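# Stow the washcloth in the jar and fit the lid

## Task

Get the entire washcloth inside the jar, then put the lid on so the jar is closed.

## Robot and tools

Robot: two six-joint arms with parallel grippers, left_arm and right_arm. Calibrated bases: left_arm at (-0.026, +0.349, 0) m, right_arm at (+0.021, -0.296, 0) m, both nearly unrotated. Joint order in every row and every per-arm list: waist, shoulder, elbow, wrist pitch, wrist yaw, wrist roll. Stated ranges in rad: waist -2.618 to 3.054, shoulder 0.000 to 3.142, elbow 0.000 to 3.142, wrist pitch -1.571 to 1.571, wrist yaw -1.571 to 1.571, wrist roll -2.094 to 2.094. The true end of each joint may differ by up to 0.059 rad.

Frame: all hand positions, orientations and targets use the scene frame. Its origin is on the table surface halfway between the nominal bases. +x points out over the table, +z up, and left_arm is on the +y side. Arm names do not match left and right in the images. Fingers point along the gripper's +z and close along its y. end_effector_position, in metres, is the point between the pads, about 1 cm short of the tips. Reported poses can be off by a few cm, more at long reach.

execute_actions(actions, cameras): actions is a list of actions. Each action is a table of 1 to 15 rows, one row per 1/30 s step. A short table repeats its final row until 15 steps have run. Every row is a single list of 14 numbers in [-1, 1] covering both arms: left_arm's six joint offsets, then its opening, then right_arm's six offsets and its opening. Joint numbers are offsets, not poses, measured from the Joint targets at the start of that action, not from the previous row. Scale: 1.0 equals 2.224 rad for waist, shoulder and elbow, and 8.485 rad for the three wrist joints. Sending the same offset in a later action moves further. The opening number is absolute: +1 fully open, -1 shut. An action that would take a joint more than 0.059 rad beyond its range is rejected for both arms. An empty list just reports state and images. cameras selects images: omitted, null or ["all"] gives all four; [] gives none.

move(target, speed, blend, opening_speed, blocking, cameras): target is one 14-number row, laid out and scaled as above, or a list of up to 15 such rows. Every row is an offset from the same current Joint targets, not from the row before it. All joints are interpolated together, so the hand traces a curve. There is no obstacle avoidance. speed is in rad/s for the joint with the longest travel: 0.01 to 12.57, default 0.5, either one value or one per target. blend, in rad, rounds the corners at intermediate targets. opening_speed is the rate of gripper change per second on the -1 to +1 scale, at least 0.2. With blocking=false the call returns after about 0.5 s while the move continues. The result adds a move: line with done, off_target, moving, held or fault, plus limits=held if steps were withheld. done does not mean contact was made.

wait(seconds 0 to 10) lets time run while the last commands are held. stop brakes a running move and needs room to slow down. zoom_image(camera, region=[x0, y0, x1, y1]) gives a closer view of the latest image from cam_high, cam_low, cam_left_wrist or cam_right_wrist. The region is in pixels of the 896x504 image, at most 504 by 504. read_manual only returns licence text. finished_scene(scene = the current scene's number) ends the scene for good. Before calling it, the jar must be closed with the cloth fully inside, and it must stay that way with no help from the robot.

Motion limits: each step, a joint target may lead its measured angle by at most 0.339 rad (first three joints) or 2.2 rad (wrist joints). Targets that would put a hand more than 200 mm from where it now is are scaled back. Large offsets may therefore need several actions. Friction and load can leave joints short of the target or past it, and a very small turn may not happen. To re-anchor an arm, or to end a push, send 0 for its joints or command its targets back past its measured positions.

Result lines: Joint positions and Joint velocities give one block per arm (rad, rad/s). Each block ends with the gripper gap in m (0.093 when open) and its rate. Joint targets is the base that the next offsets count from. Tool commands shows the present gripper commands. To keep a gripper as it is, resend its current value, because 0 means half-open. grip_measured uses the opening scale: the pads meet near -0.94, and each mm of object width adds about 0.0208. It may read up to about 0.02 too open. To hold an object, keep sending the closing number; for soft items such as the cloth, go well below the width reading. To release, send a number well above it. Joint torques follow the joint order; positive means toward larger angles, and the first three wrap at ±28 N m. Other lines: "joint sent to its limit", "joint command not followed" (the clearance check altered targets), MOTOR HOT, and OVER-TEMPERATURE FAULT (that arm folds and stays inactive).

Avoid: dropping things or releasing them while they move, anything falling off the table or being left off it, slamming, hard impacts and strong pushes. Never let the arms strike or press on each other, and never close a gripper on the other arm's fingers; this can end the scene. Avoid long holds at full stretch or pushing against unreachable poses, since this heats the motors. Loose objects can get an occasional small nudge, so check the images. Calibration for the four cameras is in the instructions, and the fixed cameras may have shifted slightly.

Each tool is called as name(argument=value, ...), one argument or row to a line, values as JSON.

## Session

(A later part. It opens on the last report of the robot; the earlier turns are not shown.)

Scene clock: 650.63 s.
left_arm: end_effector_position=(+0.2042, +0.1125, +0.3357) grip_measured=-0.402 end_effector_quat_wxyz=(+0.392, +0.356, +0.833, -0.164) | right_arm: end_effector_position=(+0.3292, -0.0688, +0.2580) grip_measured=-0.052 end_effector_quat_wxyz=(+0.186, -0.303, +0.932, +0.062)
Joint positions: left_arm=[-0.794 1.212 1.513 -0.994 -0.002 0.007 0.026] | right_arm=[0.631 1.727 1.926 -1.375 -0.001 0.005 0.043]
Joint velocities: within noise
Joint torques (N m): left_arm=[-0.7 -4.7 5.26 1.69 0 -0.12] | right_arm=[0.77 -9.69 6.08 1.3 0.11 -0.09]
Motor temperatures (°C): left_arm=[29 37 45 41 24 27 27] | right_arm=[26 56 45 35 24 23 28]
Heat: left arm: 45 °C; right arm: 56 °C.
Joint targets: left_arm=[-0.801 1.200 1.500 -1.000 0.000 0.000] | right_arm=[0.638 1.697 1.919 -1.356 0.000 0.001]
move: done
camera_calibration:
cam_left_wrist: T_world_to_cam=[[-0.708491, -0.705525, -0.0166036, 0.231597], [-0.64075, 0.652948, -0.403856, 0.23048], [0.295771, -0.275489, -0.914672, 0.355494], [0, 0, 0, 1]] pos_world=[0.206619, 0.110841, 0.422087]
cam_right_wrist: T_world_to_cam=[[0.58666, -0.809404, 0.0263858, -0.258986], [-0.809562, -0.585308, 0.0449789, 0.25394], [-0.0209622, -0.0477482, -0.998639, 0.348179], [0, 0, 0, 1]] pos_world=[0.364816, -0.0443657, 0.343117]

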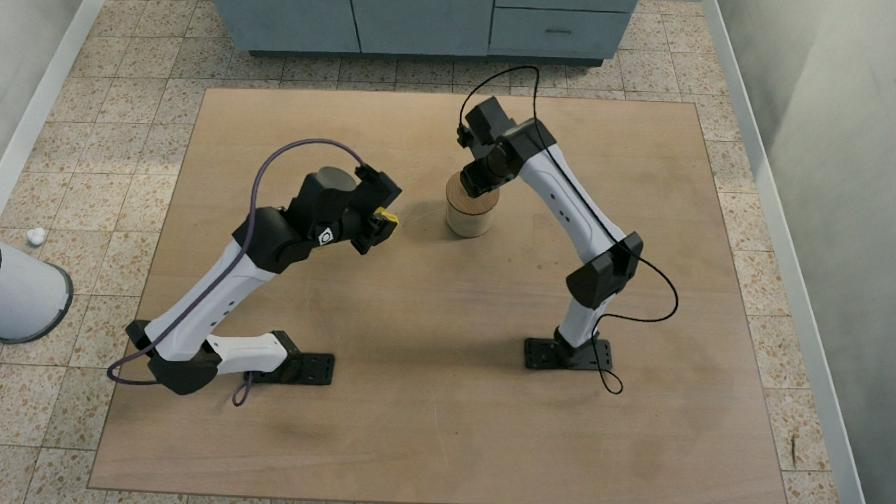

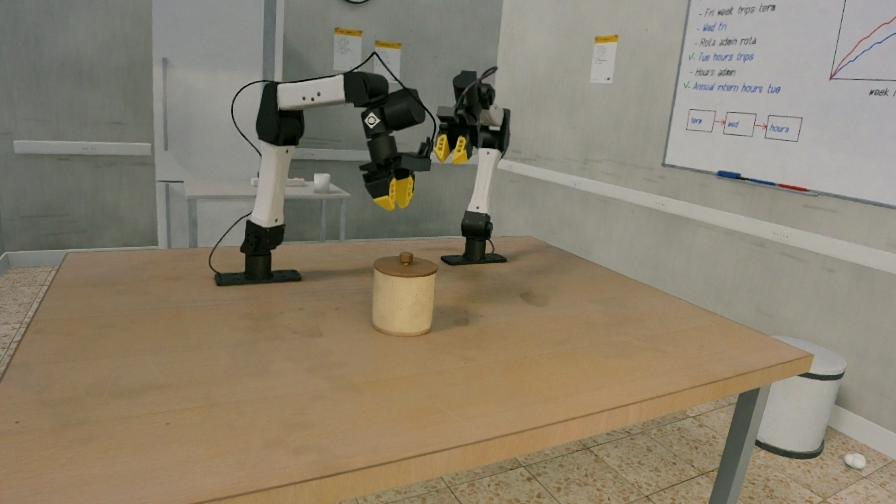

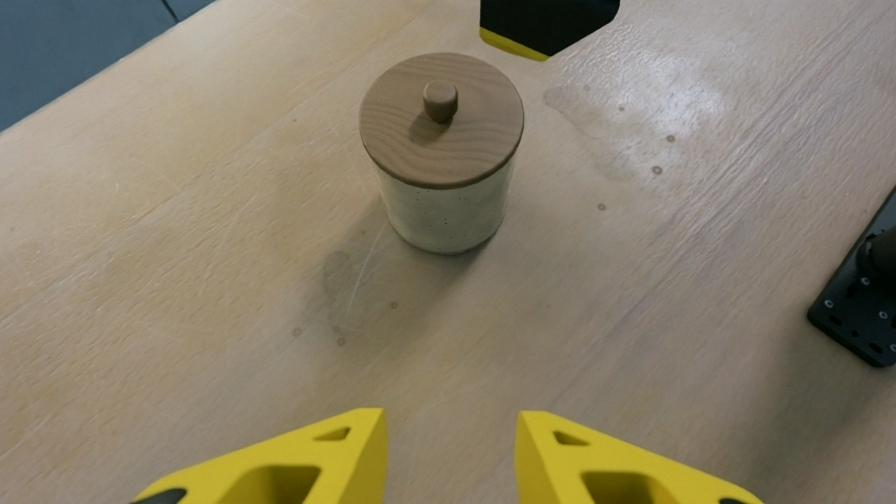

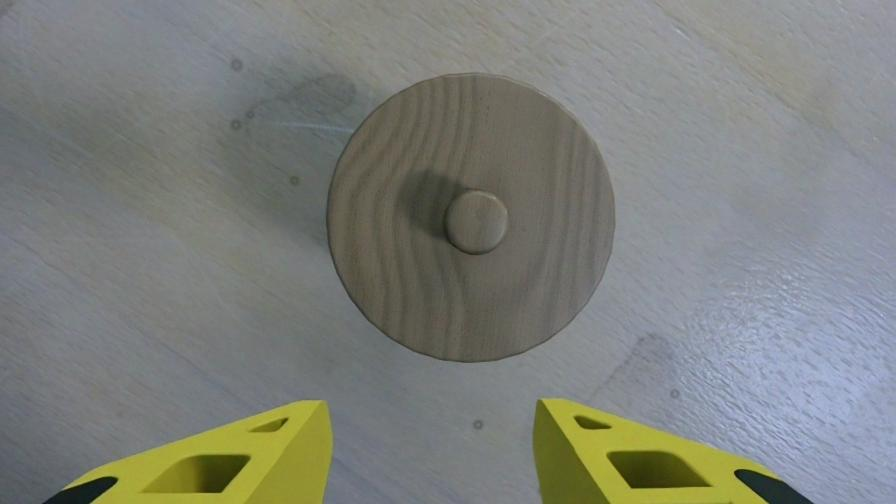

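zoom_image(
  camera="cam_low",
  region=[365, 240, 445, 290],
)

zoom_image(
  camera="cam_low",
  region=[365, 290, 445, 340],
)

zoom_image(
  camera="cam_high",
  region=[420, 150, 520, 250],
)

zoom_image(
  camera="cam_right_wrist",
  region=[300, 50, 640, 390],
)

Scaled by 6.300.

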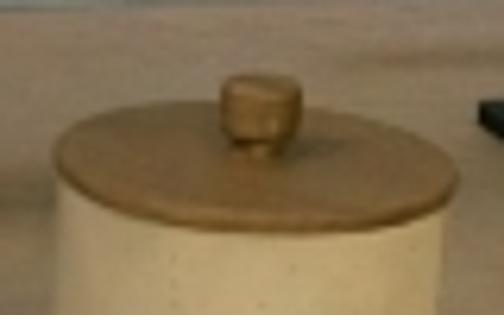

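Scaled by 6.300.

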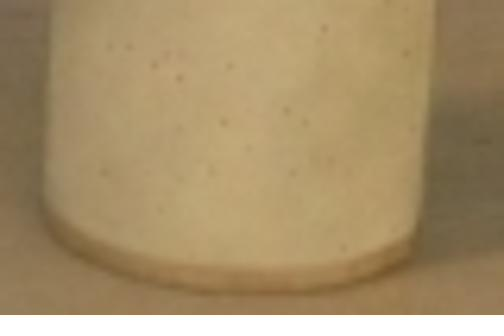

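Scaled by 5.040.

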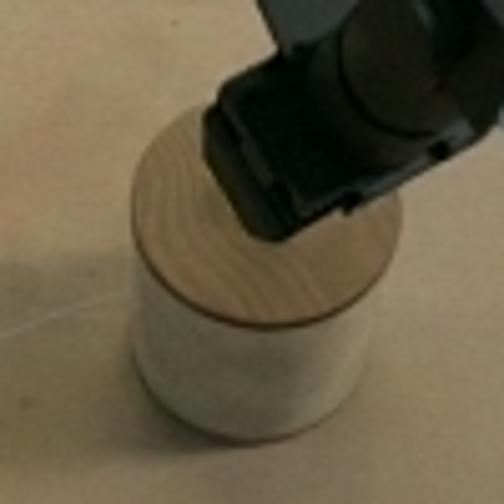

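Scaled by 1.482.

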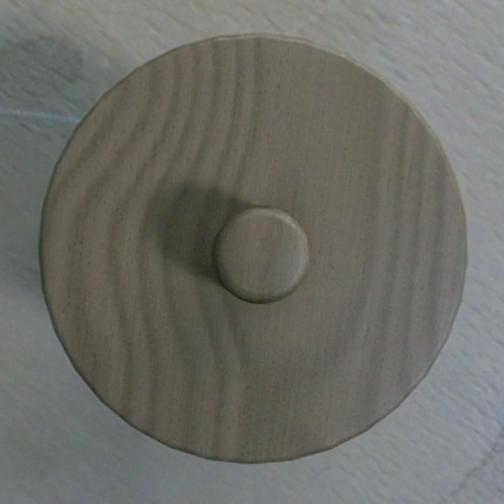

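zoom_image(
  camera="cam_left_wrist",
  region=[355, 100, 445, 200],
)

zoom_image(
  camera="cam_left_wrist",
  region=[440, 100, 530, 200],
)

Scaled by 5.040.

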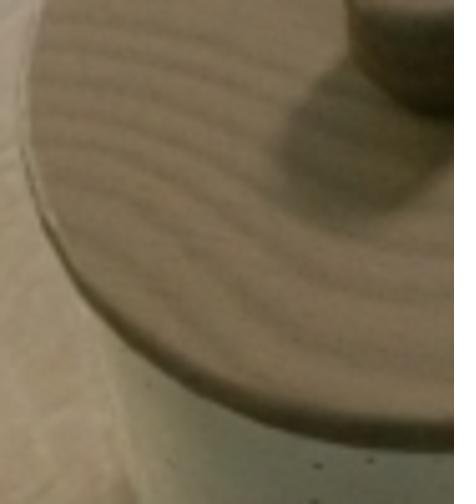

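Scaled by 5.040.

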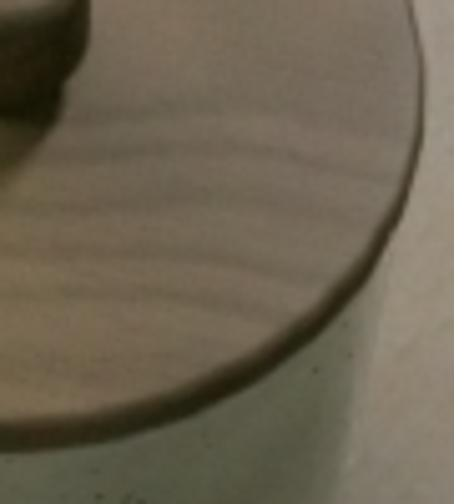

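zoom_image(
  camera="cam_low",
  region=[390, 262, 425, 282],
)

zoom_image(
  camera="cam_left_wrist",
  region=[420, 160, 480, 200],
)

zoom_image(
  camera="cam_low",
  region=[420, 258, 445, 283],
)

zoom_image(
  camera="cam_low",
  region=[366, 253, 391, 278],
)

Scaled by 14.400.

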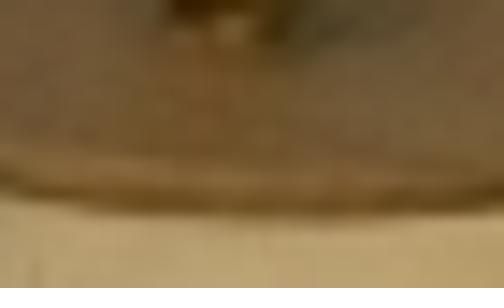

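Scaled by 8.400.

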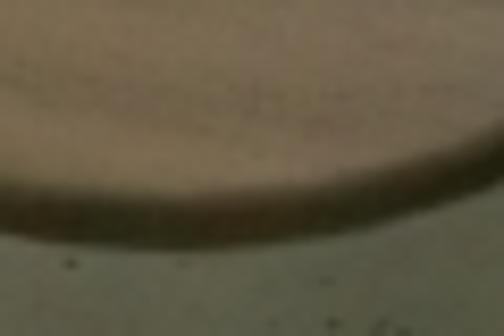

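Scaled by 20.160.

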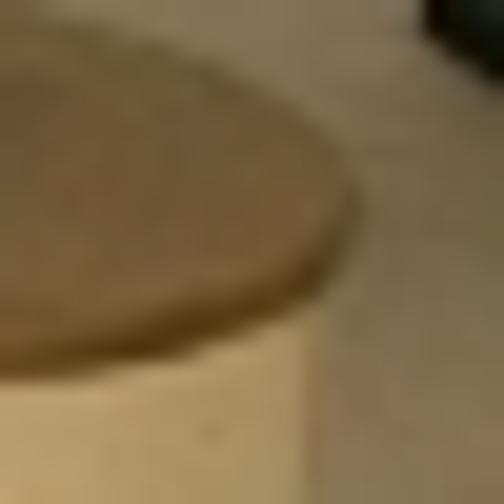

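Scaled by 20.160.

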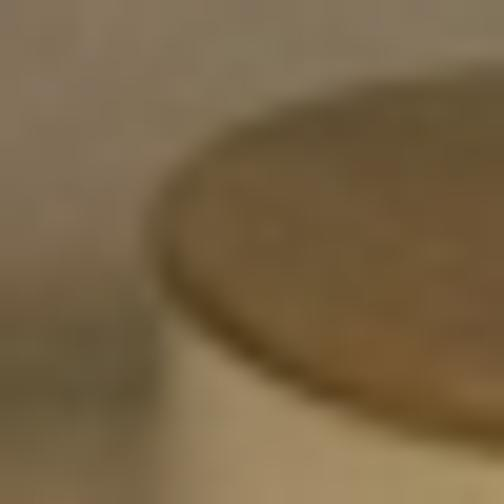

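finished_scene(
  scene=1,
)

The scene is finished: the task was done.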